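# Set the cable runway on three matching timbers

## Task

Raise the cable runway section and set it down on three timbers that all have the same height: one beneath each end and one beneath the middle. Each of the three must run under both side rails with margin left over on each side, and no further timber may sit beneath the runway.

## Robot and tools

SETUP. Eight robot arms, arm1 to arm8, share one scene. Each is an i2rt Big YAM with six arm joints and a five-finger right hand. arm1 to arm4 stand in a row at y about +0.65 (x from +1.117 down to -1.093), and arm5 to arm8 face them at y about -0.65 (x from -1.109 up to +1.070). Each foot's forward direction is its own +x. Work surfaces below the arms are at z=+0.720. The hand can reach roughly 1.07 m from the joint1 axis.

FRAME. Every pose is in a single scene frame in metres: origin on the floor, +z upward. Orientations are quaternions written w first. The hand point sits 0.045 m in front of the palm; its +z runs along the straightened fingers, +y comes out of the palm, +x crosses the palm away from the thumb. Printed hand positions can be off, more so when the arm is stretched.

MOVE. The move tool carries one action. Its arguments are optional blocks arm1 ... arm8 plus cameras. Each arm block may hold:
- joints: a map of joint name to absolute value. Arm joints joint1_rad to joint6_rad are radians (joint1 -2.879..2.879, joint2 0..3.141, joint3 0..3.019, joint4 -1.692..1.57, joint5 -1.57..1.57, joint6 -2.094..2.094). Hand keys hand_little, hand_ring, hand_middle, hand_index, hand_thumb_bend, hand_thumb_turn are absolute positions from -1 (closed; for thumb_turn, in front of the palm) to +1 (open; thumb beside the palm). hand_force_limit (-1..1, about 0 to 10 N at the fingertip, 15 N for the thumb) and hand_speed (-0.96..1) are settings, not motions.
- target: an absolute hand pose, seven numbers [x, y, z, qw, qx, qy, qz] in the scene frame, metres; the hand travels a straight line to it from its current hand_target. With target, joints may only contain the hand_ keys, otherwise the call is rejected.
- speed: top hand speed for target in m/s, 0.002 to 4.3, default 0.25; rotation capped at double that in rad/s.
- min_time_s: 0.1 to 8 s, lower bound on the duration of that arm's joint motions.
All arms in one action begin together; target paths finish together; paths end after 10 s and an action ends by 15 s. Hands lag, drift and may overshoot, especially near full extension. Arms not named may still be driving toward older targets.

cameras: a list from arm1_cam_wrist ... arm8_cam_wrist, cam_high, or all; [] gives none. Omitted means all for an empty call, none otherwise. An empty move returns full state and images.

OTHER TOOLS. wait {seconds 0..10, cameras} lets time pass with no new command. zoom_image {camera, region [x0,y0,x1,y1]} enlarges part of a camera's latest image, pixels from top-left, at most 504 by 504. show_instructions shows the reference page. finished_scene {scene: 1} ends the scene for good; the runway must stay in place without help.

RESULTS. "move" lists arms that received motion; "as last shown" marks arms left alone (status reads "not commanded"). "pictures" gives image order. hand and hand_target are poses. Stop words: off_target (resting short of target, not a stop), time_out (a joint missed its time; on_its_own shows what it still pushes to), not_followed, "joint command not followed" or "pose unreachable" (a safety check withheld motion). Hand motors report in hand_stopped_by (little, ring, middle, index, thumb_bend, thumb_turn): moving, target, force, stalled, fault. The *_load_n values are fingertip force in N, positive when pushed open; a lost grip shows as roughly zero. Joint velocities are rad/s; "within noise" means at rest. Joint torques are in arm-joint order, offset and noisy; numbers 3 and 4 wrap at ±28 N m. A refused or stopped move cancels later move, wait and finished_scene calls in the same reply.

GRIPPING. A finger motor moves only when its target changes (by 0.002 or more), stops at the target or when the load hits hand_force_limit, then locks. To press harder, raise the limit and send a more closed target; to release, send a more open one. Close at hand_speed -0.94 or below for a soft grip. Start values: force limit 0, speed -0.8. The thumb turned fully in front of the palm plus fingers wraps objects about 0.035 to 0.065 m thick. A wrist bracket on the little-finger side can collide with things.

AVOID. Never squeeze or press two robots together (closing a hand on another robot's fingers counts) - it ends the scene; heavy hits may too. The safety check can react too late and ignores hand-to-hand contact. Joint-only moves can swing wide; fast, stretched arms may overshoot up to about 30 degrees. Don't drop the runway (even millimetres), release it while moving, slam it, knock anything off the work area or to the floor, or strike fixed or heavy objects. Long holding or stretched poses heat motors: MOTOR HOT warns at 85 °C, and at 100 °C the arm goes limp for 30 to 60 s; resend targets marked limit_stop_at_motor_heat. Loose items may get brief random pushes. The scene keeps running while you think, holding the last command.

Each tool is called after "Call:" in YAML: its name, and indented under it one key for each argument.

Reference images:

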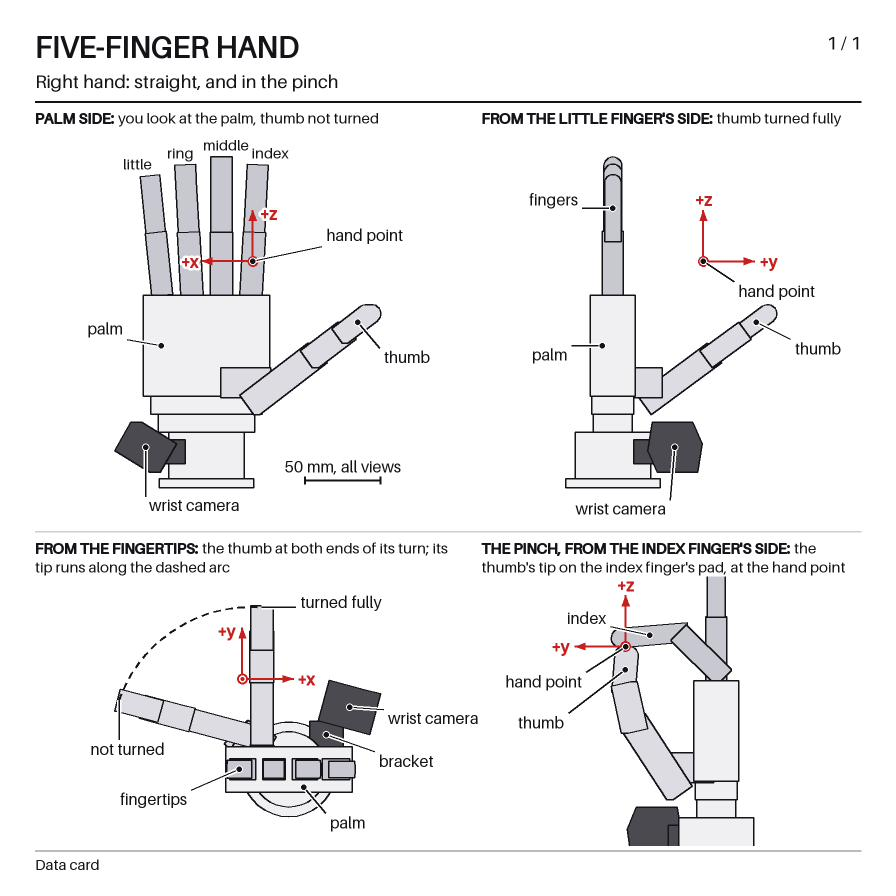

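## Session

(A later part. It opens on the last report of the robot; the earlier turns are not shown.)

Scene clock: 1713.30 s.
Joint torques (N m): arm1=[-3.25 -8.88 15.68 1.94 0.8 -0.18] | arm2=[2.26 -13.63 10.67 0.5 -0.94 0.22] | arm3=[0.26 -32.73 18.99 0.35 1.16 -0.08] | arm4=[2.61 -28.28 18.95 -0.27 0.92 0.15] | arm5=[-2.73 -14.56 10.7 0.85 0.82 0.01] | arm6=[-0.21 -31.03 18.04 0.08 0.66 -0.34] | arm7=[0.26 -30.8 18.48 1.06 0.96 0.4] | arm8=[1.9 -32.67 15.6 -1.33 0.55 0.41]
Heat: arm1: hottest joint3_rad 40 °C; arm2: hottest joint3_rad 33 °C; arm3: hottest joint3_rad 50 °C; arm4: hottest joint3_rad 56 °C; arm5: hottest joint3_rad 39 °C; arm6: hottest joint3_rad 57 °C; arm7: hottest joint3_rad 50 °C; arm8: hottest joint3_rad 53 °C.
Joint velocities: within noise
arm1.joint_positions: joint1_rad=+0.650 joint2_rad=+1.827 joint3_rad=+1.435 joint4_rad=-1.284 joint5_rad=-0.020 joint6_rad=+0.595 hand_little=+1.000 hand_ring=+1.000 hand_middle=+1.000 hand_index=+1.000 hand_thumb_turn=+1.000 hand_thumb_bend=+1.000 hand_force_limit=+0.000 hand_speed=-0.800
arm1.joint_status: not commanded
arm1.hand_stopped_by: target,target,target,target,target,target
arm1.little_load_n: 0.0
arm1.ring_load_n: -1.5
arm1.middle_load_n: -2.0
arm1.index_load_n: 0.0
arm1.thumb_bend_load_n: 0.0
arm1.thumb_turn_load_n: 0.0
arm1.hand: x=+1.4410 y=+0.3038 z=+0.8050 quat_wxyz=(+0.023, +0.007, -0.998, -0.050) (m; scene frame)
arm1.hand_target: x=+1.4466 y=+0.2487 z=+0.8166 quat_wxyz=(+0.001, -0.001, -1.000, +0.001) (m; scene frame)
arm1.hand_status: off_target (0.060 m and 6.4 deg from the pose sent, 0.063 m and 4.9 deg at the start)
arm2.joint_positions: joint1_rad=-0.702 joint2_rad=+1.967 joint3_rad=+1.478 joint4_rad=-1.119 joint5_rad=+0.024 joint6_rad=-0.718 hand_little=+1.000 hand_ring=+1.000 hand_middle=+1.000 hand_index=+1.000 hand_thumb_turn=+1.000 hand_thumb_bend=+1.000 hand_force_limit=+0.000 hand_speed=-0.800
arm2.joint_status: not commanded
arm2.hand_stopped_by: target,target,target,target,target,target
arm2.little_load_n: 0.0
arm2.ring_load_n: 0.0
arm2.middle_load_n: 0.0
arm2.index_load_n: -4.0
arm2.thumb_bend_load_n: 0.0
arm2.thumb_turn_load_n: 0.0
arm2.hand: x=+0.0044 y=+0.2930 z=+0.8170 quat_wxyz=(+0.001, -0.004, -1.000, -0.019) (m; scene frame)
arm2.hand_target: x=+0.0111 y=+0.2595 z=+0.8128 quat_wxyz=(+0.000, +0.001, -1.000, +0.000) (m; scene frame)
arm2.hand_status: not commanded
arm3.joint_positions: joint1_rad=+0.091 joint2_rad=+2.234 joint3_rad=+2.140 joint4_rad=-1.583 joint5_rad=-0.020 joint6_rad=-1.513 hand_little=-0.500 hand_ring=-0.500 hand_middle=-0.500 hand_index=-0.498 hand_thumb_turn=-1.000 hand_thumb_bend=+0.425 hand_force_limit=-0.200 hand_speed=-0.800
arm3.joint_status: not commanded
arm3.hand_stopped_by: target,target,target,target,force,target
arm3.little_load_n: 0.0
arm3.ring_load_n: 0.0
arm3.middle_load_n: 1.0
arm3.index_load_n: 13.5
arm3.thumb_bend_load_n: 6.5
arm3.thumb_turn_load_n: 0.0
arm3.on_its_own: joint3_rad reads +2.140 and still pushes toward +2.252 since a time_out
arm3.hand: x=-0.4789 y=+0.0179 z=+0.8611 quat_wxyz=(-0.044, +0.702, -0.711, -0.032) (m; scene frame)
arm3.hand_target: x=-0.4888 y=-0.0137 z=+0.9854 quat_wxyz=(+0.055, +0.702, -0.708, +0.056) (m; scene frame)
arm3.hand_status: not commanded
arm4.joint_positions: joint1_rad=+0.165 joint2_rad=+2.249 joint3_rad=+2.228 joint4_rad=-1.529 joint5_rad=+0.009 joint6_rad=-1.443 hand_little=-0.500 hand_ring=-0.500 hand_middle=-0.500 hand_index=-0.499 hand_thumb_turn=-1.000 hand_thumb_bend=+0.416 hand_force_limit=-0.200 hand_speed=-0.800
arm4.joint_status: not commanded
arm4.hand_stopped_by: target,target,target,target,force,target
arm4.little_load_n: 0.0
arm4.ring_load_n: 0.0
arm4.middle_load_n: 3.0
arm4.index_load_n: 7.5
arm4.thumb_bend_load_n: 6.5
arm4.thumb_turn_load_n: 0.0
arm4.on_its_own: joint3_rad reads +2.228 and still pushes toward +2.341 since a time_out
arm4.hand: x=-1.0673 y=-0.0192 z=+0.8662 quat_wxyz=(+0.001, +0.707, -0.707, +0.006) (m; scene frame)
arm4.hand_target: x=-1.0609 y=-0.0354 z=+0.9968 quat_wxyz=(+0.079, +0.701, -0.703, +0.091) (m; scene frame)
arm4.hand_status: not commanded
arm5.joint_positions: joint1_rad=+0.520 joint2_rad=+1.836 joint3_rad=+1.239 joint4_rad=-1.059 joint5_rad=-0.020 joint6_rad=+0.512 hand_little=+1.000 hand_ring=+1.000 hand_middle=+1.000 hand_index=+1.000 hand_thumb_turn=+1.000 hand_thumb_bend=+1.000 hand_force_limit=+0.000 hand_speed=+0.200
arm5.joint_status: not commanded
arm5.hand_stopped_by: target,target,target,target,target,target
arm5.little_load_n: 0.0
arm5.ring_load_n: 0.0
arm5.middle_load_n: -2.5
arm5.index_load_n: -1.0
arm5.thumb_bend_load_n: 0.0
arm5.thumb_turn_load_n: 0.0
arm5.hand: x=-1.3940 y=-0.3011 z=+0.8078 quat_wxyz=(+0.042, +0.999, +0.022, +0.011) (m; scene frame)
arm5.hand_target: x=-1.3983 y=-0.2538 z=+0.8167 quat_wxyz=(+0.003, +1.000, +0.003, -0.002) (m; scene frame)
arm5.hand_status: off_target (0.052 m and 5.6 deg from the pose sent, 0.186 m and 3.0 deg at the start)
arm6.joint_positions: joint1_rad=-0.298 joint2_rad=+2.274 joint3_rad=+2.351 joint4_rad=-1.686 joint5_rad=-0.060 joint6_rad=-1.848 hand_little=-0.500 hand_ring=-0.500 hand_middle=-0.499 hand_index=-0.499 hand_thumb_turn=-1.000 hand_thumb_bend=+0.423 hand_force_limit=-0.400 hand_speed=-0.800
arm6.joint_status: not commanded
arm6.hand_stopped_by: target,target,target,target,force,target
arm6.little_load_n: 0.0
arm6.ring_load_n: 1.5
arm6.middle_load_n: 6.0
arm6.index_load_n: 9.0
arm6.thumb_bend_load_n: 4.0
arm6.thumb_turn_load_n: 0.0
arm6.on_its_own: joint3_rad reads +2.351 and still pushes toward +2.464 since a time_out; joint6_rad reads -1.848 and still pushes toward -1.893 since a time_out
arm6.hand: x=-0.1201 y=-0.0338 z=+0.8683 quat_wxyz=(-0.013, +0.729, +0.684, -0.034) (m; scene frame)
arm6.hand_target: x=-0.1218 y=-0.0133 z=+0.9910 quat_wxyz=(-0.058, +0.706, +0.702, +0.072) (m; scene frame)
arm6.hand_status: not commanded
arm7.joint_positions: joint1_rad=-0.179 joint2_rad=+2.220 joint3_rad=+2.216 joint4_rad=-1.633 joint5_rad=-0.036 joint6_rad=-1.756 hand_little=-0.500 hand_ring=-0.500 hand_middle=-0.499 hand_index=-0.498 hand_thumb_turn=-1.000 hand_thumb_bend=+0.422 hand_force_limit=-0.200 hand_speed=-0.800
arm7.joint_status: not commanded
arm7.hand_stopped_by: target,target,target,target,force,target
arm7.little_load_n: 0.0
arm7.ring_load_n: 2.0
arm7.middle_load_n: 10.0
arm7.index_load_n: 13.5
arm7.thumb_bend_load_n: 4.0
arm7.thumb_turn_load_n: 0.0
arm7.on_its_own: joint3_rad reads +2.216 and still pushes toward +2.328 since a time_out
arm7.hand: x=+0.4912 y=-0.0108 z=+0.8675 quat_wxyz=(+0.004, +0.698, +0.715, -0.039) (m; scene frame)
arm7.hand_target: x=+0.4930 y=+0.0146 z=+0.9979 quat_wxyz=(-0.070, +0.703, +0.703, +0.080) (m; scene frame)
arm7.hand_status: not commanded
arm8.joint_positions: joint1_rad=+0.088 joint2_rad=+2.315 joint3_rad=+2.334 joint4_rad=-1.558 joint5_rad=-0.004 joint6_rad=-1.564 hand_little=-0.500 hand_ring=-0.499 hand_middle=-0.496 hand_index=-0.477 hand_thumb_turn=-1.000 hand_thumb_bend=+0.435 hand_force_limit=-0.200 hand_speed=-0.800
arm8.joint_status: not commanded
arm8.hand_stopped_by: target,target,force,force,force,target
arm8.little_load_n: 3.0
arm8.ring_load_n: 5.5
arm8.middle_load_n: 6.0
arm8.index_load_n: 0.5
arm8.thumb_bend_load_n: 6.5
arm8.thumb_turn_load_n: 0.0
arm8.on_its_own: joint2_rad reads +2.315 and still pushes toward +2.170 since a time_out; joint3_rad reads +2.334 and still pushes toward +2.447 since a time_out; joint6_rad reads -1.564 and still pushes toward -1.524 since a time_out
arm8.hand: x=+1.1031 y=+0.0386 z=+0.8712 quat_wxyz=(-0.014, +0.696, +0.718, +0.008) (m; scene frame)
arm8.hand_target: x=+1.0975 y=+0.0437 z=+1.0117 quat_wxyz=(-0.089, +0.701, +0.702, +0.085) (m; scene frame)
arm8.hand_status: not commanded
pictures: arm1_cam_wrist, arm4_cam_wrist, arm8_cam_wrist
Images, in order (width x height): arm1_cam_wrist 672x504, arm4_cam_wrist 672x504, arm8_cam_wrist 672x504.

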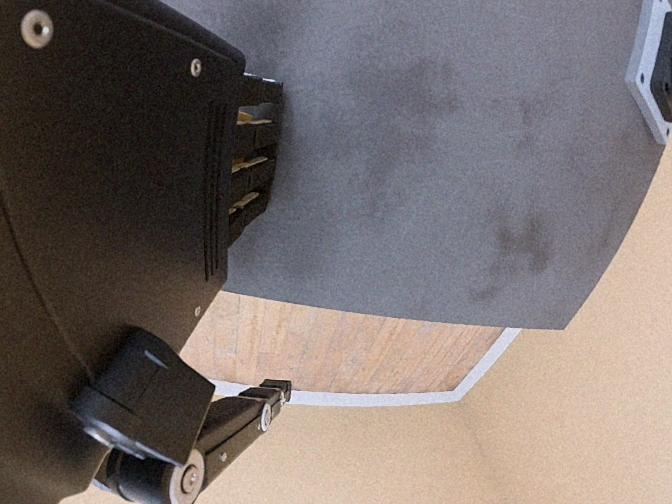

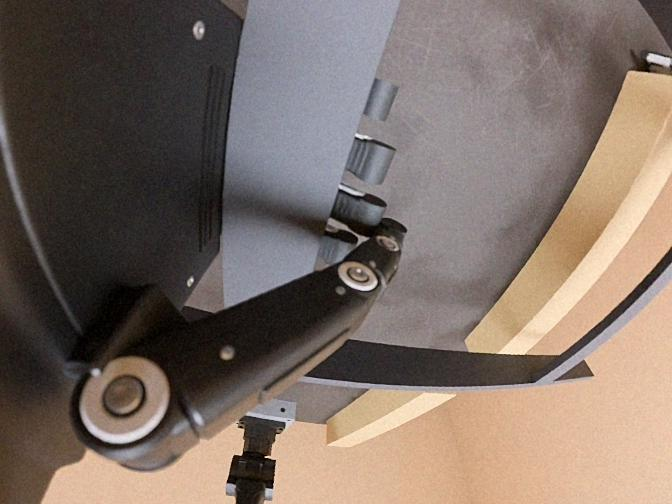

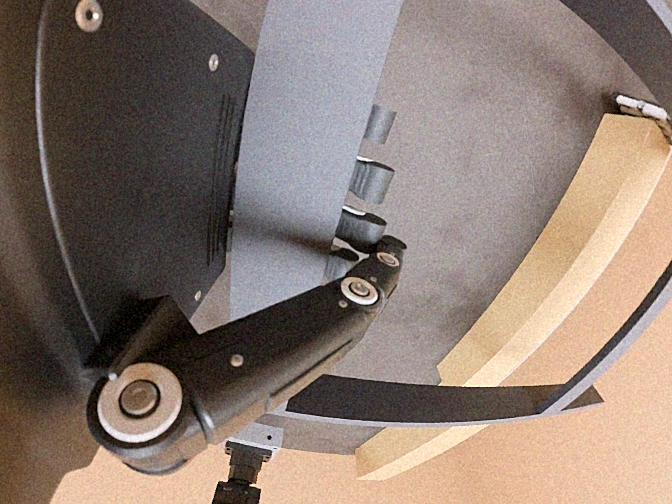

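Call:
move:
  arm1: {"target": [1.446, 0.42, 0.83, 0, 0, 1, 0], "speed": 0.25}
  arm2: {"target": [0.010, 0.42, 0.83, 0, 0, 1, 0], "speed": 0.25}
  arm5: {"target": [-1.40, -0.42, 0.83, 0, 1, 0, 0], "speed": 0.25}

Call:
move:
  arm8: {"target": [1.0975, 0.016, 0.995, -0.089, 0.701, 0.702, 0.085], "speed": 0.7}
  arm7: {"target": [0.490, 0.001, 0.985, -0.070, 0.703, 0.703, 0.080], "speed": 0.7}
  arm6: {"target": [-0.122, -0.014, 0.980, -0.058, 0.706, 0.702, 0.072], "speed": 0.7}
  arm3: {"target": [-0.489, -0.007, 0.975, 0.055, 0.701, -0.708, 0.056], "speed": 0.7}
  arm4: {"target": [-1.062, -0.016, 0.985, 0.079, 0.701, -0.703, 0.091], "speed": 0.7}
  cameras: ["cam_high"]

Scene clock: 1783.03 s.
Joint torques (N m): arm1=[1.08 -9.11 6.74 1.06 0.08 0.25] | arm2=[-1.14 -12.69 6.16 0.59 -0.06 -0.19] | arm3=[0.15 -32.5 19 0.31 1.16 -0.07] | arm4=[2.67 -28.22 18.85 -0.34 1 0.15] | arm5=[0.91 -13.16 4.66 0.62 0.2 0.14] | arm6=[-0.15 -31.09 18.02 0.06 0.66 -0.35] | arm7=[0.32 -30.8 18.5 1.07 0.97 0.4] | arm8=[1.9 -32.73 15.6 -1.31 0.55 0.41]
Heat: arm1: hottest joint3_rad 44 °C; arm2: hottest joint3_rad 33 °C; arm3: hottest joint3_rad 51 °C; arm4: hottest joint3_rad 57 °C; arm5: hottest joint3_rad 41 °C; arm6: hottest joint3_rad 58 °C; arm7: hottest joint3_rad 51 °C; arm8: hottest joint3_rad 54 °C.
move: arm1 off_target; arm2 done; arm5 done
Joint velocities: within noise
arm1.joint_positions: joint1_rad=+0.819 joint2_rad=+1.534 joint3_rad=+1.125 joint4_rad=-1.186 joint5_rad=+0.003 joint6_rad=+0.757 hand_little=+1.000 hand_ring=+1.000 hand_middle=+1.000 hand_index=+1.000 hand_thumb_turn=+1.000 hand_thumb_bend=+1.000 hand_force_limit=+0.000 hand_speed=-0.800
arm1.joint_status: not commanded
arm1.hand_stopped_by: target,target,target,target,target,target
arm1.little_load_n: 0.0
arm1.ring_load_n: 0.0
arm1.middle_load_n: 0.0
arm1.index_load_n: 0.0
arm1.thumb_bend_load_n: 0.0
arm1.thumb_turn_load_n: 0.0
arm1.hand: x=+1.4406 y=+0.4196 z=+0.8251 quat_wxyz=(+0.012, +0.010, -1.000, -0.009)
arm1.hand_target: x=+1.4445 y=+0.4190 z=+0.8294 quat_wxyz=(+0.002, +0.004, -1.000, +0.002)
arm1.hand_status: off_target (0.007 m and 2.1 deg from the pose sent, 0.119 m and 6.4 deg at the start)
arm2.joint_positions: joint1_rad=-0.879 joint2_rad=+1.728 joint3_rad=+1.170 joint4_rad=-1.032 joint5_rad=-0.003 joint6_rad=-0.892 hand_little=+1.000 hand_ring=+1.000 hand_middle=+1.000 hand_index=+1.000 hand_thumb_turn=+1.000 hand_thumb_bend=+1.000 hand_force_limit=+0.000 hand_speed=-0.800
arm2.joint_status: not commanded
arm2.hand_stopped_by: target,target,target,target,target,target
arm2.little_load_n: 0.0
arm2.ring_load_n: 0.0
arm2.middle_load_n: 0.0
arm2.index_load_n: 0.0
arm2.thumb_bend_load_n: 0.0
arm2.thumb_turn_load_n: 0.0
arm2.hand: x=+0.0125 y=+0.4171 z=+0.8316 quat_wxyz=(-0.004, -0.006, -1.000, -0.001)
arm2.hand_target: x=+0.0115 y=+0.4186 z=+0.8298 quat_wxyz=(-0.003, -0.004, -1.000, +0.003)
arm2.hand_status: done (0.004 m and 0.8 deg from the pose sent, 0.128 m and 2.2 deg at the start)
arm3, arm4, arm6, arm7, arm8: as last shown
arm3.ring_load_n: 0.5
arm3.index_load_n: 13.0
arm3.thumb_bend_load_n: 6.0
arm3.on_its_own: joint3_rad reads +2.140 and still pushes toward +2.252 since a time_out
arm3.hand: x=-0.4789 y=+0.0180 z=+0.8608 quat_wxyz=(-0.044, +0.702, -0.711, -0.032)
arm3.hand_target: x=-0.4888 y=-0.0137 z=+0.9853 quat_wxyz=(+0.055, +0.702, -0.708, +0.056)
arm4.joint_positions: joint1_rad=+0.165 joint2_rad=+2.249 joint3_rad=+2.228 joint4_rad=-1.527 joint5_rad=+0.009 joint6_rad=-1.443 hand_little=-0.500 hand_ring=-0.500 hand_middle=-0.500 hand_index=-0.499 hand_thumb_turn=-1.000 hand_thumb_bend=+0.416 hand_force_limit=-0.200 hand_speed=-0.800
arm4.middle_load_n: 2.5
arm4.index_load_n: 7.0
arm4.on_its_own: joint3_rad reads +2.228 and still pushes toward +2.341 since a time_out
arm4.hand: x=-1.0672 y=-0.0196 z=+0.8662 quat_wxyz=(+0.002, +0.707, -0.707, +0.007)
arm4.hand_target: x=-1.0609 y=-0.0357 z=+0.9970 quat_wxyz=(+0.079, +0.701, -0.703, +0.092)
arm5.joint_positions: joint1_rad=+0.693 joint2_rad=+1.545 joint3_rad=+0.926 joint4_rad=-0.973 joint5_rad=+0.008 joint6_rad=+0.728 hand_little=+1.000 hand_ring=+1.000 hand_middle=+1.000 hand_index=+1.000 hand_thumb_turn=+1.000 hand_thumb_bend=+1.000 hand_force_limit=+0.000 hand_speed=+0.200
arm5.joint_status: not commanded
arm5.hand_stopped_by: target,target,target,target,target,target
arm5.little_load_n: 0.0
arm5.ring_load_n: 0.0
arm5.middle_load_n: 0.0
arm5.index_load_n: 0.0
arm5.thumb_bend_load_n: 0.0
arm5.thumb_turn_load_n: 0.0
arm5.hand: x=-1.3954 y=-0.4168 z=+0.8285 quat_wxyz=(+0.006, +1.000, +0.001, +0.008)
arm5.hand_target: x=-1.3990 y=-0.4189 z=+0.8293 quat_wxyz=(-0.003, +1.000, +0.001, +0.002)
arm5.hand_status: done (0.006 m and 1.2 deg from the pose sent, 0.121 m and 5.6 deg at the start)
arm6.on_its_own: joint3_rad reads +2.351 and still pushes toward +2.464 since a time_out; joint6_rad reads -1.848 and still pushes toward -1.893 since a time_out
arm7.on_its_own: joint3_rad reads +2.216 and still pushes toward +2.328 since a time_out
arm8.little_load_n: 3.5
arm8.index_load_n: 0.0
arm8.on_its_own: joint2_rad reads +2.315 and still pushes toward +2.170 since a time_out; joint3_rad reads +2.334 and still pushes toward +2.447 since a time_out; joint6_rad reads -1.564 and still pushes toward -1.524 since a time_out
arm8.hand_target: x=+1.0975 y=+0.0437 z=+1.0118 quat_wxyz=(-0.089, +0.701, +0.702, +0.085)
pictures: none

Scene clock: 1784.63 s.
Joint torques (N m): arm1=[1.44 -9 6.71 1.1 0.06 0.26] | arm2=[-1.38 -12.57 6.13 0.55 -0.06 -0.17] | arm3=[0.67 -31.38 12.08 -0.43 0.62 0] | arm4=[2.9 -26.05 12.26 0.65 0.6 0.11] | arm5=[0.91 -13.22 4.64 0.62 0.2 0.09] | arm6=[-0.97 -30.62 11.11 0.18 0.48 -0.08] | arm7=[0.15 -28.4 11.75 0.32 0.72 0.29] | arm8=[1.61 -28.98 9.78 0.17 0.75 0.29]
Heat: arm1: hottest joint3_rad 43 °C; arm2: hottest joint3_rad 33 °C; arm3: hottest joint3_rad 50 °C; arm4: hottest joint3_rad 57 °C; arm5: hottest joint3_rad 40 °C; arm6: hottest joint3_rad 57 °C; arm7: hottest joint3_rad 51 °C; arm8: hottest joint2_rad 53 °C.
move: arm3 off_target; arm4 off_target; arm6 off_target; arm7 off_target; arm8 off_target
Joint velocities: within noise
arm1, arm2, arm5: as last shown
arm3.joint_positions: joint1_rad=+0.091 joint2_rad=+2.140 joint3_rad=+1.857 joint4_rad=-1.282 joint5_rad=-0.007 joint6_rad=-1.516 hand_little=-0.500 hand_ring=-0.500 hand_middle=-0.500 hand_index=-0.499 hand_thumb_turn=-1.000 hand_thumb_bend=+0.425 hand_force_limit=-0.200 hand_speed=-0.800
arm3.joint_status: not commanded
arm3.hand_stopped_by: target,target,target,target,force,target
arm3.little_load_n: 0.0
arm3.ring_load_n: 0.0
arm3.middle_load_n: 1.5
arm3.index_load_n: 5.5
arm3.thumb_bend_load_n: 6.0
arm3.thumb_turn_load_n: 0.0
arm3.hand: x=-0.4814 y=+0.0266 z=+0.8111 quat_wxyz=(-0.002, +0.704, -0.710, +0.006)
arm3.hand_target: x=-0.4861 y=+0.0108 z=+0.9049 quat_wxyz=(+0.057, +0.702, -0.708, +0.059)
arm3.hand_status: off_target (0.167 m and 8.7 deg from the pose sent, 0.117 m and 15.2 deg at the start; pose on its path clipped on 48 of 48 steps)
arm4.joint_positions: joint1_rad=+0.165 joint2_rad=+2.096 joint3_rad=+1.838 joint4_rad=-1.219 joint5_rad=+0.016 joint6_rad=-1.435 hand_little=-0.499 hand_ring=-0.499 hand_middle=-0.499 hand_index=-0.500 hand_thumb_turn=-1.000 hand_thumb_bend=+0.416 hand_force_limit=-0.200 hand_speed=-0.800
arm4.joint_status: not commanded
arm4.hand_stopped_by: target,target,target,target,force,target
arm4.little_load_n: 8.0
arm4.ring_load_n: 5.5
arm4.middle_load_n: 2.5
arm4.index_load_n: 0.0
arm4.thumb_bend_load_n: 6.5
arm4.thumb_turn_load_n: 0.0
arm4.hand: x=-1.0723 y=+0.0162 z=+0.8173 quat_wxyz=(+0.027, +0.704, -0.709, +0.033)
arm4.hand_target: x=-1.0671 y=+0.0020 z=+0.9114 quat_wxyz=(+0.080, +0.698, -0.705, +0.093)
arm4.hand_status: off_target (0.171 m and 9.0 deg from the pose sent, 0.119 m and 13.1 deg at the start; pose on its path clipped on 48 of 48 steps)
arm5.joint_positions: joint1_rad=+0.693 joint2_rad=+1.545 joint3_rad=+0.926 joint4_rad=-0.973 joint5_rad=+0.008 joint6_rad=+0.730 hand_little=+1.000 hand_ring=+1.000 hand_middle=+1.000 hand_index=+1.000 hand_thumb_turn=+1.000 hand_thumb_bend=+1.000 hand_force_limit=+0.000 hand_speed=+0.200
arm5.hand: x=-1.3955 y=-0.4168 z=+0.8285 quat_wxyz=(+0.006, +1.000, +0.000, +0.008)
arm5.hand_target: x=-1.3991 y=-0.4189 z=+0.8293 quat_wxyz=(-0.003, +1.000, +0.000, +0.002)
arm6.joint_positions: joint1_rad=-0.293 joint2_rad=+2.168 joint3_rad=+2.027 joint4_rad=-1.384 joint5_rad=-0.056 joint6_rad=-1.889 hand_little=-0.500 hand_ring=-0.499 hand_middle=-0.499 hand_index=-0.499 hand_thumb_turn=-1.000 hand_thumb_bend=+0.423 hand_force_limit=-0.400 hand_speed=-0.800
arm6.joint_status: not commanded
arm6.hand_stopped_by: target,target,target,target,force,target
arm6.little_load_n: 1.0
arm6.ring_load_n: 6.0
arm6.middle_load_n: 5.5
arm6.index_load_n: 2.5
arm6.thumb_bend_load_n: 4.0
arm6.thumb_turn_load_n: 0.0
arm6.hand: x=-0.1234 y=-0.0380 z=+0.8143 quat_wxyz=(-0.031, +0.712, +0.701, +0.004)
arm6.hand_target: x=-0.1232 y=-0.0271 z=+0.9095 quat_wxyz=(-0.060, +0.703, +0.704, +0.075)
arm6.hand_status: off_target (0.167 m and 8.4 deg from the pose sent, 0.113 m and 13.7 deg at the start; pose on its path clipped on 48 of 48 steps)
arm7.joint_positions: joint1_rad=-0.179 joint2_rad=+2.069 joint3_rad=+1.805 joint4_rad=-1.256 joint5_rad=-0.033 joint6_rad=-1.746 hand_little=-0.500 hand_ring=-0.500 hand_middle=-0.499 hand_index=-0.499 hand_thumb_turn=-1.000 hand_thumb_bend=+0.422 hand_force_limit=-0.200 hand_speed=-0.800
arm7.joint_status: not commanded
arm7.hand_stopped_by: target,target,target,target,force,target
arm7.little_load_n: 4.0
arm7.ring_load_n: 3.5
arm7.middle_load_n: 6.0
arm7.index_load_n: 1.5
arm7.thumb_bend_load_n: 5.0
arm7.thumb_turn_load_n: 0.5
arm7.hand: x=+0.4877 y=-0.0351 z=+0.8067 quat_wxyz=(-0.028, +0.701, +0.712, +0.010)
arm7.hand_target: x=+0.4885 y=-0.0196 z=+0.9011 quat_wxyz=(-0.073, +0.703, +0.703, +0.082)
arm7.hand_status: off_target (0.182 m and 9.4 deg from the pose sent, 0.118 m and 16.1 deg at the start; pose on its path clipped on 48 of 48 steps)
arm8.joint_positions: joint1_rad=+0.090 joint2_rad=+2.093 joint3_rad=+1.778 joint4_rad=-1.167 joint5_rad=-0.010 joint6_rad=-1.553 hand_little=-0.499 hand_ring=-0.499 hand_middle=-0.495 hand_index=-0.477 hand_thumb_turn=-1.000 hand_thumb_bend=+0.435 hand_force_limit=-0.200 hand_speed=-0.800
arm8.joint_status: not commanded
arm8.hand_stopped_by: target,target,force,force,force,target
arm8.little_load_n: 8.0
arm8.ring_load_n: 2.0
arm8.middle_load_n: 11.0
arm8.index_load_n: 0.0
arm8.thumb_bend_load_n: 6.0
arm8.thumb_turn_load_n: 0.0
arm8.hand: x=+1.1022 y=-0.0242 z=+0.8063 quat_wxyz=(-0.036, +0.698, +0.715, +0.025)
arm8.hand_target: x=+1.1003 y=-0.0083 z=+0.9002 quat_wxyz=(-0.089, +0.701, +0.702, +0.085)
arm8.hand_status: off_target (0.193 m and 9.3 deg from the pose sent, 0.126 m and 12.5 deg at the start; pose on its path clipped on 48 of 48 steps)
Images, in order (width x height): cam_high 672x504.

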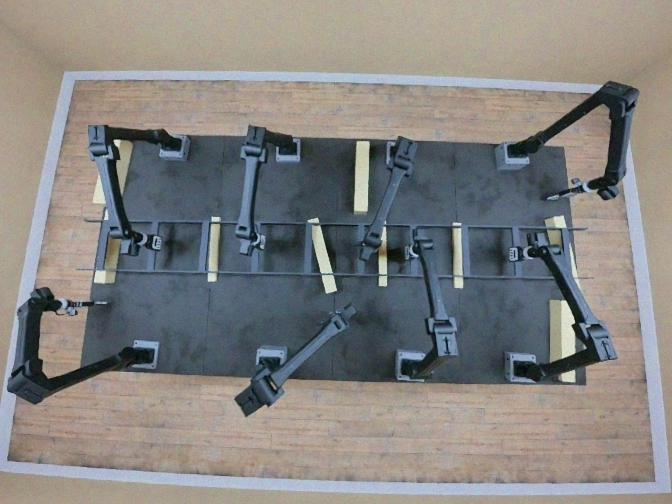

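Call:
zoom_image:
  camera: "cam_high"
  region: [60, 200, 170, 300]

Call:
zoom_image:
  camera: "cam_high"
  region: [290, 200, 400, 300]

Call:
zoom_image:
  camera: "cam_high"
  region: [510, 200, 620, 300]

Scaled by 4.582.

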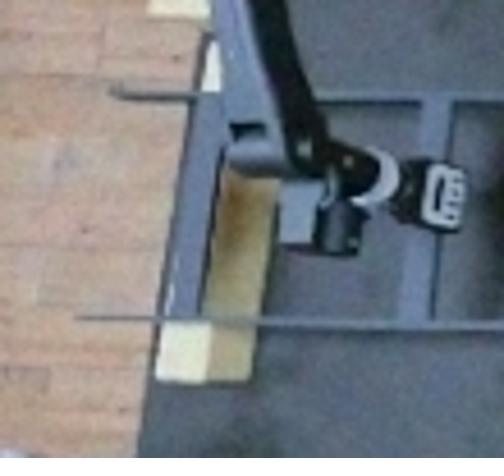

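Scaled by 4.582.

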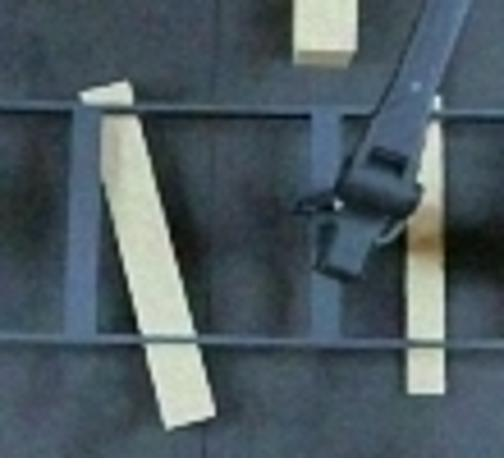

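Scaled by 4.582.

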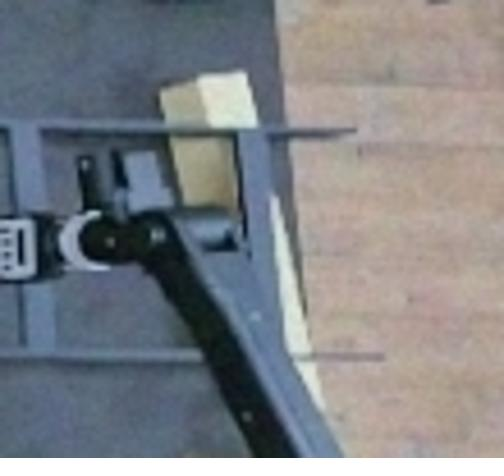

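Call:
move:
  arm8: {"target": [1.102, -0.02, 0.83, -0.06, 0.704, 0.705, 0.06], "speed": 0.05}
  arm7: {"target": [0.488, -0.033, 0.83, -0.06, 0.704, 0.705, 0.06], "speed": 0.05}
  arm6: {"target": [-0.1234, -0.036, 0.83, -0.06, 0.704, 0.705, 0.06], "speed": 0.05}
  arm3: {"target": [-0.483, 0.026, 0.83, 0.06, 0.704, -0.705, 0.06], "speed": 0.05}
  arm4: {"target": [-1.070, 0.016, 0.83, 0.06, 0.704, -0.705, 0.06], "speed": 0.05}
  cameras: ["arm6_cam_wrist", "arm3_cam_wrist", "arm7_cam_wrist", "arm8_cam_wrist", "arm4_cam_wrist"]

Scene clock: 1835.27 s.
Joint torques (N m): arm1=[1.38 -9 6.75 1.1 0.05 0.25] | arm2=[-1.2 -12.86 6.13 0.59 -0.08 -0.19] | arm3=[1.38 -23.12 8.81 0.24 0.43 0.03] | arm4=[2.73 -19.55 9.01 1.21 0.53 -0.05] | arm5=[0.91 -13.16 4.64 0.64 0.2 0.09] | arm6=[-1.55 -22.77 8.44 0.95 -0.16 -0.08] | arm7=[-0.21 -21.36 8.9 0.49 0.44 0.22] | arm8=[1.44 -21.95 7.69 0.85 0.41 0.26]
Heat: arm1: hottest joint3_rad 35 °C; arm2: hottest joint2_rad 31 °C; arm3: hottest joint2_rad 44 °C; arm4: hottest joint3_rad 46 °C; arm5: hottest joint3_rad 34 °C; arm6: hottest joint2_rad 51 °C; arm7: hottest joint2_rad 46 °C; arm8: hottest joint2_rad 55 °C.
move: arm3 off_target; arm4 off_target; arm6 off_target; arm7 off_target; arm8 off_target
Joint velocities: within noise
arm1, arm2, arm5: as last shown
arm3.joint_positions: joint1_rad=+0.091 joint2_rad=+2.052 joint3_rad=+1.690 joint4_rad=-1.086 joint5_rad=-0.001 joint6_rad=-1.521 hand_little=-0.500 hand_ring=-0.500 hand_middle=-0.500 hand_index=-0.500 hand_thumb_turn=-1.000 hand_thumb_bend=+0.425 hand_force_limit=-0.200 hand_speed=-0.800
arm3.joint_status: not commanded
arm3.hand_stopped_by: target,target,target,target,force,target
arm3.little_load_n: 3.0
arm3.ring_load_n: 0.0
arm3.middle_load_n: 1.0
arm3.index_load_n: 0.0
arm3.thumb_bend_load_n: 6.0
arm3.thumb_turn_load_n: 0.5
arm3.hand: x=-0.4828 y=+0.0298 z=+0.8030 quat_wxyz=(+0.040, +0.704, -0.707, +0.047)
arm3.hand_target: x=-0.4830 y=+0.0265 z=+0.8295 quat_wxyz=(+0.059, +0.704, -0.705, +0.060)
arm3.hand_status: off_target (0.027 m and 2.7 deg from the pose sent, 0.019 m and 9.5 deg at the start)
arm4.joint_positions: joint1_rad=+0.168 joint2_rad=+2.059 joint3_rad=+1.756 joint4_rad=-1.127 joint5_rad=+0.026 joint6_rad=-1.432 hand_little=-0.499 hand_ring=-0.500 hand_middle=-0.499 hand_index=-0.500 hand_thumb_turn=-1.000 hand_thumb_bend=+0.416 hand_force_limit=-0.200 hand_speed=-0.800
arm4.joint_status: not commanded
arm4.hand_stopped_by: target,target,target,target,force,target
arm4.little_load_n: 4.5
arm4.ring_load_n: 0.0
arm4.middle_load_n: 2.5
arm4.index_load_n: 0.0
arm4.thumb_bend_load_n: 6.5
arm4.thumb_turn_load_n: 0.0
arm4.hand: x=-1.0726 y=+0.0192 z=+0.8102 quat_wxyz=(+0.045, +0.702, -0.709, +0.049)
arm4.hand_target: x=-1.0702 y=+0.0165 z=+0.8297 quat_wxyz=(+0.059, +0.704, -0.705, +0.060)
arm4.hand_status: off_target (0.020 m and 2.2 deg from the pose sent, 0.013 m and 5.0 deg at the start)
arm6.joint_positions: joint1_rad=-0.293 joint2_rad=+2.097 joint3_rad=+1.883 joint4_rad=-1.238 joint5_rad=-0.056 joint6_rad=-1.897 hand_little=-0.500 hand_ring=-0.500 hand_middle=-0.499 hand_index=-0.500 hand_thumb_turn=-1.000 hand_thumb_bend=+0.423 hand_force_limit=-0.400 hand_speed=-0.800
arm6.joint_status: not commanded
arm6.hand_stopped_by: target,target,target,target,force,target
arm6.little_load_n: 0.0
arm6.ring_load_n: 1.0
arm6.middle_load_n: 5.5
arm6.index_load_n: 0.0
arm6.thumb_bend_load_n: 4.0
arm6.thumb_turn_load_n: 0.0
arm6.hand: x=-0.1249 y=-0.0427 z=+0.8061 quat_wxyz=(-0.047, +0.708, +0.704, +0.037)
arm6.hand_target: x=-0.1238 y=-0.0380 z=+0.8299 quat_wxyz=(-0.058, +0.704, +0.705, +0.057)
arm6.hand_status: off_target (0.025 m and 3.1 deg from the pose sent, 0.016 m and 7.3 deg at the start)
arm7.joint_positions: joint1_rad=-0.179 joint2_rad=+2.021 joint3_rad=+1.706 joint4_rad=-1.155 joint5_rad=-0.032 joint6_rad=-1.746 hand_little=-0.500 hand_ring=-0.500 hand_middle=-0.499 hand_index=-0.500 hand_thumb_turn=-1.000 hand_thumb_bend=+0.422 hand_force_limit=-0.200 hand_speed=-0.800
arm7.joint_status: not commanded
arm7.hand_stopped_by: target,target,target,target,force,target
arm7.little_load_n: 3.0
arm7.ring_load_n: 0.0
arm7.middle_load_n: 6.0
arm7.index_load_n: 0.0
arm7.thumb_bend_load_n: 4.5
arm7.thumb_turn_load_n: 0.5
arm7.hand: x=+0.4869 y=-0.0416 z=+0.7997 quat_wxyz=(-0.042, +0.700, +0.712, +0.031)
arm7.hand_target: x=+0.4877 y=-0.0356 z=+0.8295 quat_wxyz=(-0.058, +0.704, +0.705, +0.057)
arm7.hand_status: off_target (0.032 m and 4.0 deg from the pose sent, 0.023 m and 6.8 deg at the start)
arm8.joint_positions: joint1_rad=+0.090 joint2_rad=+2.073 joint3_rad=+1.727 joint4_rad=-1.121 joint5_rad=+0.000 joint6_rad=-1.553 hand_little=-0.499 hand_ring=-0.500 hand_middle=-0.495 hand_index=-0.477 hand_thumb_turn=-1.000 hand_thumb_bend=+0.435 hand_force_limit=-0.200 hand_speed=-0.800
arm8.joint_status: not commanded
arm8.hand_stopped_by: target,target,force,force,force,target
arm8.little_load_n: 4.5
arm8.ring_load_n: 0.0
arm8.middle_load_n: 10.5
arm8.index_load_n: 0.0
arm8.thumb_bend_load_n: 6.0
arm8.thumb_turn_load_n: 0.0
arm8.hand: x=+1.1045 y=-0.0298 z=+0.8005 quat_wxyz=(-0.038, +0.698, +0.714, +0.034)
arm8.hand_target: x=+1.1022 y=-0.0227 z=+0.8297 quat_wxyz=(-0.057, +0.704, +0.705, +0.057)
arm8.hand_status: off_target (0.031 m and 4.1 deg from the pose sent, 0.024 m and 5.0 deg at the start)
pictures: arm3_cam_wrist, arm4_cam_wrist, arm6_cam_wrist, arm7_cam_wrist, arm8_cam_wrist
Images, in order (width x height): arm3_cam_wrist 672x504, arm4_cam_wrist 672x504, arm6_cam_wrist 672x504, arm7_cam_wrist 672x504, arm8_cam_wrist 672x504.

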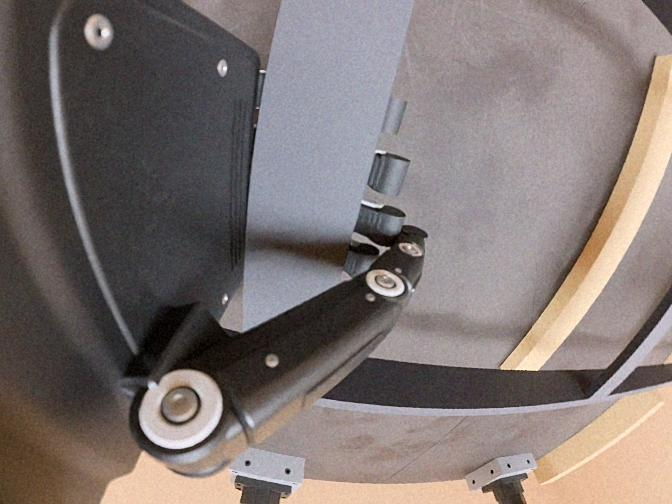

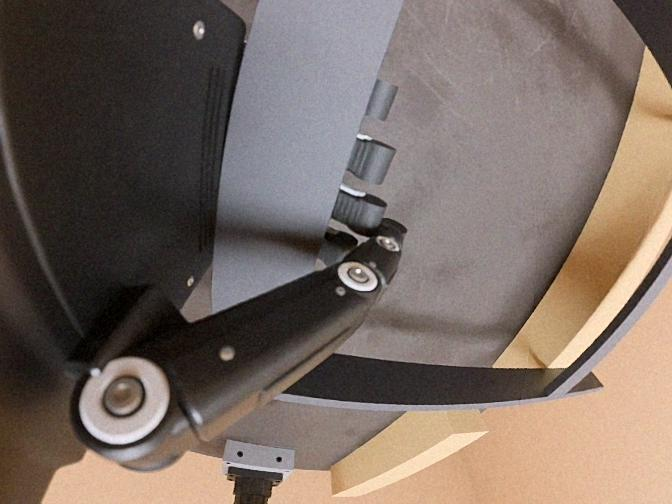

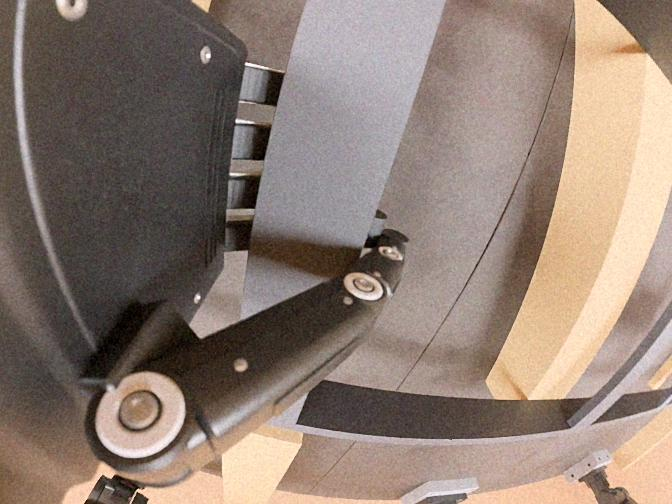

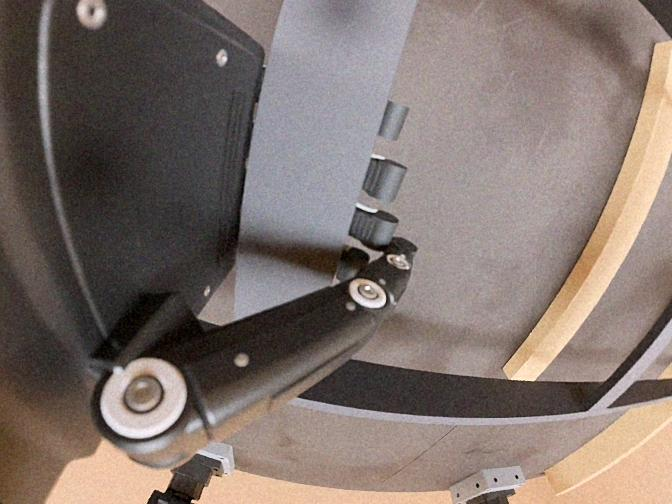

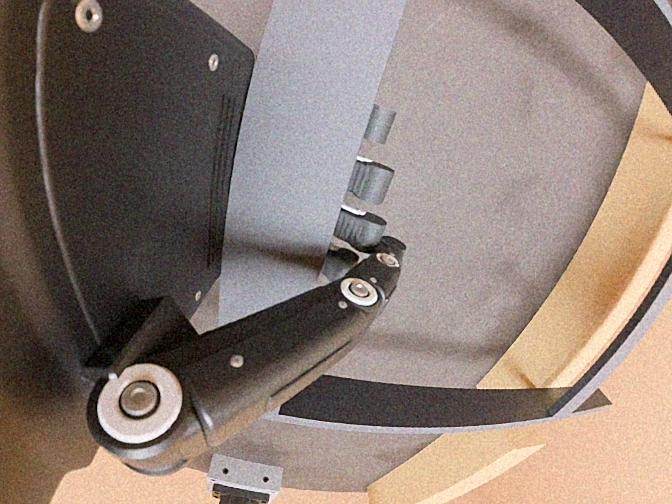

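Call:
move:
  cameras: ["cam_high", "arm2_cam_wrist", "arm5_cam_wrist"]

Call:
zoom_image:
  camera: "cam_high"
  region: [295, 205, 355, 250]

Call:
zoom_image:
  camera: "cam_high"
  region: [295, 255, 355, 300]

Scene clock: 1872.07 s.
Joint torques (N m): arm1=[1.61 -9.05 6.79 1.16 0.06 0.24] | arm2=[-1.44 -12.69 6.09 0.62 -0.05 -0.17] | arm3=[1.03 -23.24 8.73 0.23 0.46 0.03] | arm4=[1.9 -19.31 9.11 1.1 0.5 -0.03] | arm5=[0.91 -13.22 4.64 0.62 0.2 0.1] | arm6=[-1.61 -22.89 8.47 0.95 -0.16 -0.08] | arm7=[-0.21 -21.42 8.85 0.46 0.44 0.22] | arm8=[1.49 -22.01 7.68 0.87 0.41 0.26]
Heat: arm1: hottest joint2_rad 33 °C; arm2: hottest joint2_rad 31 °C; arm3: hottest joint2_rad 41 °C; arm4: hottest joint3_rad 43 °C; arm5: hottest joint2_rad 33 °C; arm6: hottest joint2_rad 47 °C; arm7: hottest joint2_rad 46 °C; arm8: hottest joint2_rad 52 °C.
Joint velocities: within noise
arm1.joint_positions: joint1_rad=+0.819 joint2_rad=+1.534 joint3_rad=+1.125 joint4_rad=-1.186 joint5_rad=+0.003 joint6_rad=+0.757 hand_little=+1.000 hand_ring=+1.000 hand_middle=+1.000 hand_index=+1.000 hand_thumb_turn=+1.000 hand_thumb_bend=+1.000 hand_force_limit=+0.000 hand_speed=-0.800
arm1.joint_status: not commanded
arm1.hand_stopped_by: target,target,target,target,target,target
arm1.little_load_n: 0.0
arm1.ring_load_n: 0.0
arm1.middle_load_n: 0.0
arm1.index_load_n: 0.0
arm1.thumb_bend_load_n: 0.0
arm1.thumb_turn_load_n: 0.0
arm1.hand: x=+1.4406 y=+0.4196 z=+0.8251 quat_wxyz=(+0.012, +0.010, -1.000, -0.009) (m; scene frame)
arm1.hand_target: x=+1.4445 y=+0.4190 z=+0.8294 quat_wxyz=(+0.002, +0.004, -1.000, +0.002) (m; scene frame)
arm1.hand_status: not commanded
arm2.joint_positions: joint1_rad=-0.879 joint2_rad=+1.728 joint3_rad=+1.170 joint4_rad=-1.032 joint5_rad=-0.003 joint6_rad=-0.892 hand_little=+1.000 hand_ring=+1.000 hand_middle=+1.000 hand_index=+1.000 hand_thumb_turn=+1.000 hand_thumb_bend=+1.000 hand_force_limit=+0.000 hand_speed=-0.800
arm2.joint_status: not commanded
arm2.hand_stopped_by: target,target,target,target,target,target
arm2.little_load_n: 0.0
arm2.ring_load_n: 0.0
arm2.middle_load_n: 0.0
arm2.index_load_n: 0.0
arm2.thumb_bend_load_n: 0.0
arm2.thumb_turn_load_n: 0.0
arm2.hand: x=+0.0125 y=+0.4171 z=+0.8316 quat_wxyz=(-0.004, -0.006, -1.000, -0.001) (m; scene frame)
arm2.hand_target: x=+0.0115 y=+0.4186 z=+0.8298 quat_wxyz=(-0.003, -0.004, -1.000, +0.003) (m; scene frame)
arm2.hand_status: not commanded
arm3.joint_positions: joint1_rad=+0.091 joint2_rad=+2.052 joint3_rad=+1.690 joint4_rad=-1.086 joint5_rad=-0.001 joint6_rad=-1.521 hand_little=-0.500 hand_ring=-0.500 hand_middle=-0.500 hand_index=-0.500 hand_thumb_turn=-1.000 hand_thumb_bend=+0.425 hand_force_limit=-0.200 hand_speed=-0.800
arm3.joint_status: not commanded
arm3.hand_stopped_by: target,target,target,target,force,target
arm3.little_load_n: 3.0
arm3.ring_load_n: 0.0
arm3.middle_load_n: 1.0
arm3.index_load_n: 0.0
arm3.thumb_bend_load_n: 6.0
arm3.thumb_turn_load_n: 0.0
arm3.hand: x=-0.4828 y=+0.0298 z=+0.8030 quat_wxyz=(+0.040, +0.704, -0.707, +0.047) (m; scene frame)
arm3.hand_target: x=-0.4830 y=+0.0265 z=+0.8295 quat_wxyz=(+0.059, +0.704, -0.705, +0.060) (m; scene frame)
arm3.hand_status: off_target (0.027 m and 2.7 deg from the pose sent, 0.019 m and 9.5 deg at the start)
arm4.joint_positions: joint1_rad=+0.168 joint2_rad=+2.059 joint3_rad=+1.756 joint4_rad=-1.127 joint5_rad=+0.026 joint6_rad=-1.432 hand_little=-0.499 hand_ring=-0.500 hand_middle=-0.499 hand_index=-0.500 hand_thumb_turn=-1.000 hand_thumb_bend=+0.416 hand_force_limit=-0.200 hand_speed=-0.800
arm4.joint_status: not commanded
arm4.hand_stopped_by: target,target,target,target,force,target
arm4.little_load_n: 4.5
arm4.ring_load_n: 0.0
arm4.middle_load_n: 3.0
arm4.index_load_n: 0.0
arm4.thumb_bend_load_n: 6.5
arm4.thumb_turn_load_n: 0.0
arm4.hand: x=-1.0726 y=+0.0192 z=+0.8102 quat_wxyz=(+0.045, +0.702, -0.709, +0.049) (m; scene frame)
arm4.hand_target: x=-1.0702 y=+0.0165 z=+0.8297 quat_wxyz=(+0.059, +0.704, -0.705, +0.060) (m; scene frame)
arm4.hand_status: off_target (0.020 m and 2.2 deg from the pose sent, 0.013 m and 5.0 deg at the start)
arm5.joint_positions: joint1_rad=+0.693 joint2_rad=+1.545 joint3_rad=+0.926 joint4_rad=-0.973 joint5_rad=+0.008 joint6_rad=+0.730 hand_little=+1.000 hand_ring=+1.000 hand_middle=+1.000 hand_index=+1.000 hand_thumb_turn=+1.000 hand_thumb_bend=+1.000 hand_force_limit=+0.000 hand_speed=+0.200
arm5.joint_status: not commanded
arm5.hand_stopped_by: target,target,target,target,target,target
arm5.little_load_n: 0.0
arm5.ring_load_n: 0.0
arm5.middle_load_n: 0.0
arm5.index_load_n: 0.0
arm5.thumb_bend_load_n: -0.5
arm5.thumb_turn_load_n: 0.0
arm5.hand: x=-1.3955 y=-0.4168 z=+0.8285 quat_wxyz=(+0.006, +1.000, +0.000, +0.008) (m; scene frame)
arm5.hand_target: x=-1.3991 y=-0.4189 z=+0.8293 quat_wxyz=(-0.003, +1.000, +0.000, +0.002) (m; scene frame)
arm5.hand_status: not commanded
arm6.joint_positions: joint1_rad=-0.293 joint2_rad=+2.097 joint3_rad=+1.883 joint4_rad=-1.238 joint5_rad=-0.056 joint6_rad=-1.897 hand_little=-0.500 hand_ring=-0.500 hand_middle=-0.499 hand_index=-0.500 hand_thumb_turn=-1.000 hand_thumb_bend=+0.423 hand_force_limit=-0.400 hand_speed=-0.800
arm6.joint_status: not commanded
arm6.hand_stopped_by: target,target,target,target,force,target
arm6.little_load_n: 0.0
arm6.ring_load_n: 1.5
arm6.middle_load_n: 5.5
arm6.index_load_n: 0.0
arm6.thumb_bend_load_n: 4.5
arm6.thumb_turn_load_n: 0.0
arm6.hand: x=-0.1249 y=-0.0427 z=+0.8061 quat_wxyz=(-0.047, +0.708, +0.704, +0.037) (m; scene frame)
arm6.hand_target: x=-0.1238 y=-0.0380 z=+0.8299 quat_wxyz=(-0.058, +0.704, +0.705, +0.057) (m; scene frame)
arm6.hand_status: off_target (0.025 m and 3.1 deg from the pose sent, 0.016 m and 7.3 deg at the start)
arm7.joint_positions: joint1_rad=-0.179 joint2_rad=+2.021 joint3_rad=+1.706 joint4_rad=-1.155 joint5_rad=-0.032 joint6_rad=-1.746 hand_little=-0.500 hand_ring=-0.500 hand_middle=-0.499 hand_index=-0.500 hand_thumb_turn=-1.000 hand_thumb_bend=+0.422 hand_force_limit=-0.200 hand_speed=-0.800
arm7.joint_status: not commanded
arm7.hand_stopped_by: target,target,target,target,force,target
arm7.little_load_n: 3.0
arm7.ring_load_n: 0.0
arm7.middle_load_n: 6.0
arm7.index_load_n: 0.0
arm7.thumb_bend_load_n: 5.0
arm7.thumb_turn_load_n: 0.5
arm7.hand: x=+0.4869 y=-0.0416 z=+0.7997 quat_wxyz=(-0.042, +0.700, +0.712, +0.031) (m; scene frame)
arm7.hand_target: x=+0.4877 y=-0.0356 z=+0.8295 quat_wxyz=(-0.058, +0.704, +0.705, +0.057) (m; scene frame)
arm7.hand_status: off_target (0.032 m and 4.0 deg from the pose sent, 0.023 m and 6.8 deg at the start)
arm8.joint_positions: joint1_rad=+0.090 joint2_rad=+2.073 joint3_rad=+1.727 joint4_rad=-1.121 joint5_rad=+0.000 joint6_rad=-1.553 hand_little=-0.499 hand_ring=-0.500 hand_middle=-0.495 hand_index=-0.477 hand_thumb_turn=-1.000 hand_thumb_bend=+0.435 hand_force_limit=-0.200 hand_speed=-0.800
arm8.joint_status: not commanded
arm8.hand_stopped_by: target,target,force,force,force,target
arm8.little_load_n: 4.5
arm8.ring_load_n: 0.0
arm8.middle_load_n: 10.5
arm8.index_load_n: 0.5
arm8.thumb_bend_load_n: 6.0
arm8.thumb_turn_load_n: 0.0
arm8.hand: x=+1.1045 y=-0.0298 z=+0.8005 quat_wxyz=(-0.038, +0.698, +0.714, +0.034) (m; scene frame)
arm8.hand_target: x=+1.1022 y=-0.0227 z=+0.8297 quat_wxyz=(-0.057, +0.704, +0.705, +0.057) (m; scene frame)
arm8.hand_status: off_target (0.031 m and 4.1 deg from the pose sent, 0.024 m and 5.0 deg at the start)
pictures: arm2_cam_wrist, arm5_cam_wrist, cam_high
Images, in order (width x height): arm2_cam_wrist 672x504, arm5_cam_wrist 672x504, cam_high 672x504.

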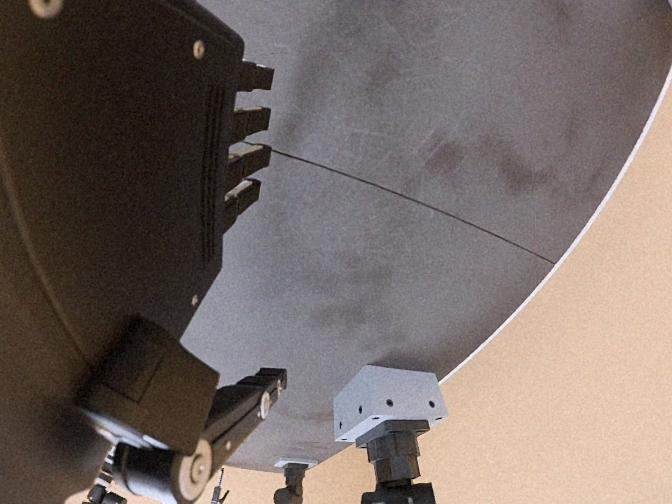

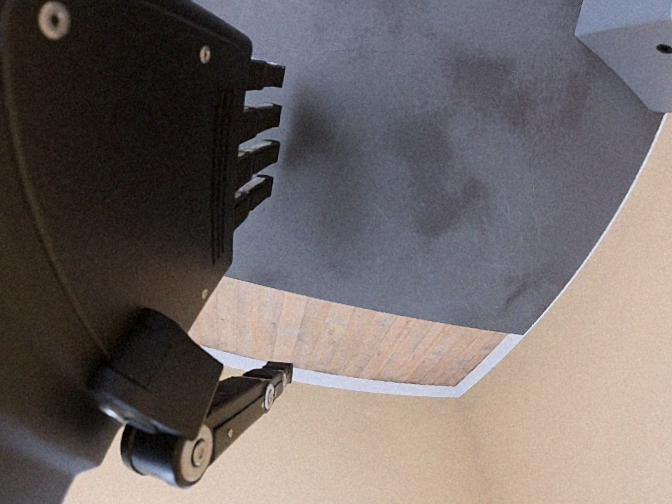

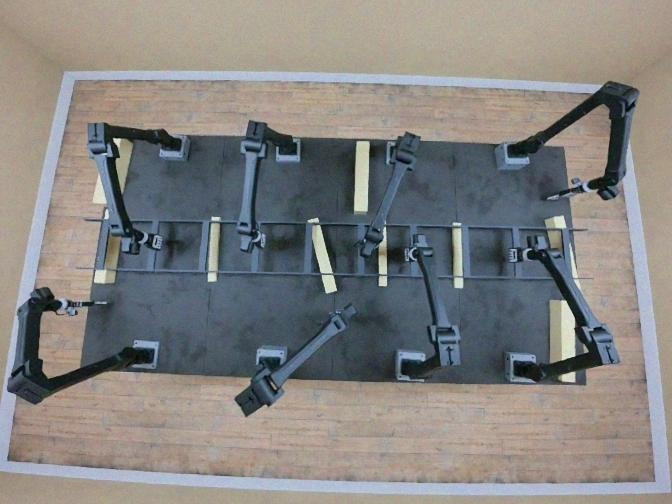

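Scaled by 8.400.

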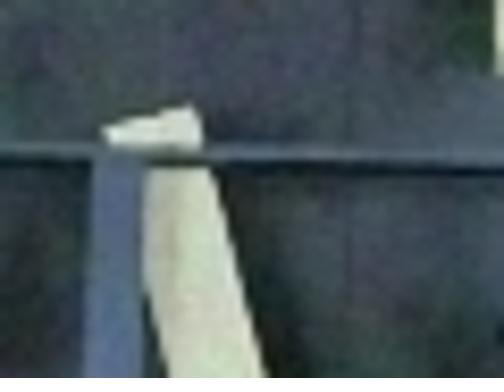

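Scaled by 8.400.

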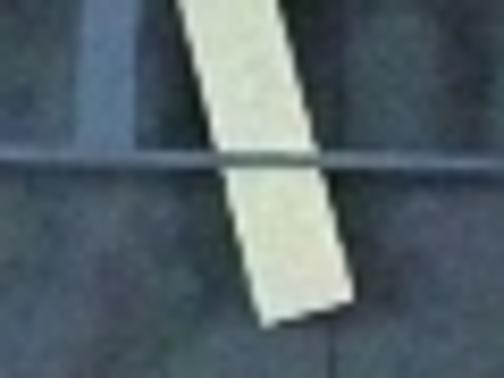

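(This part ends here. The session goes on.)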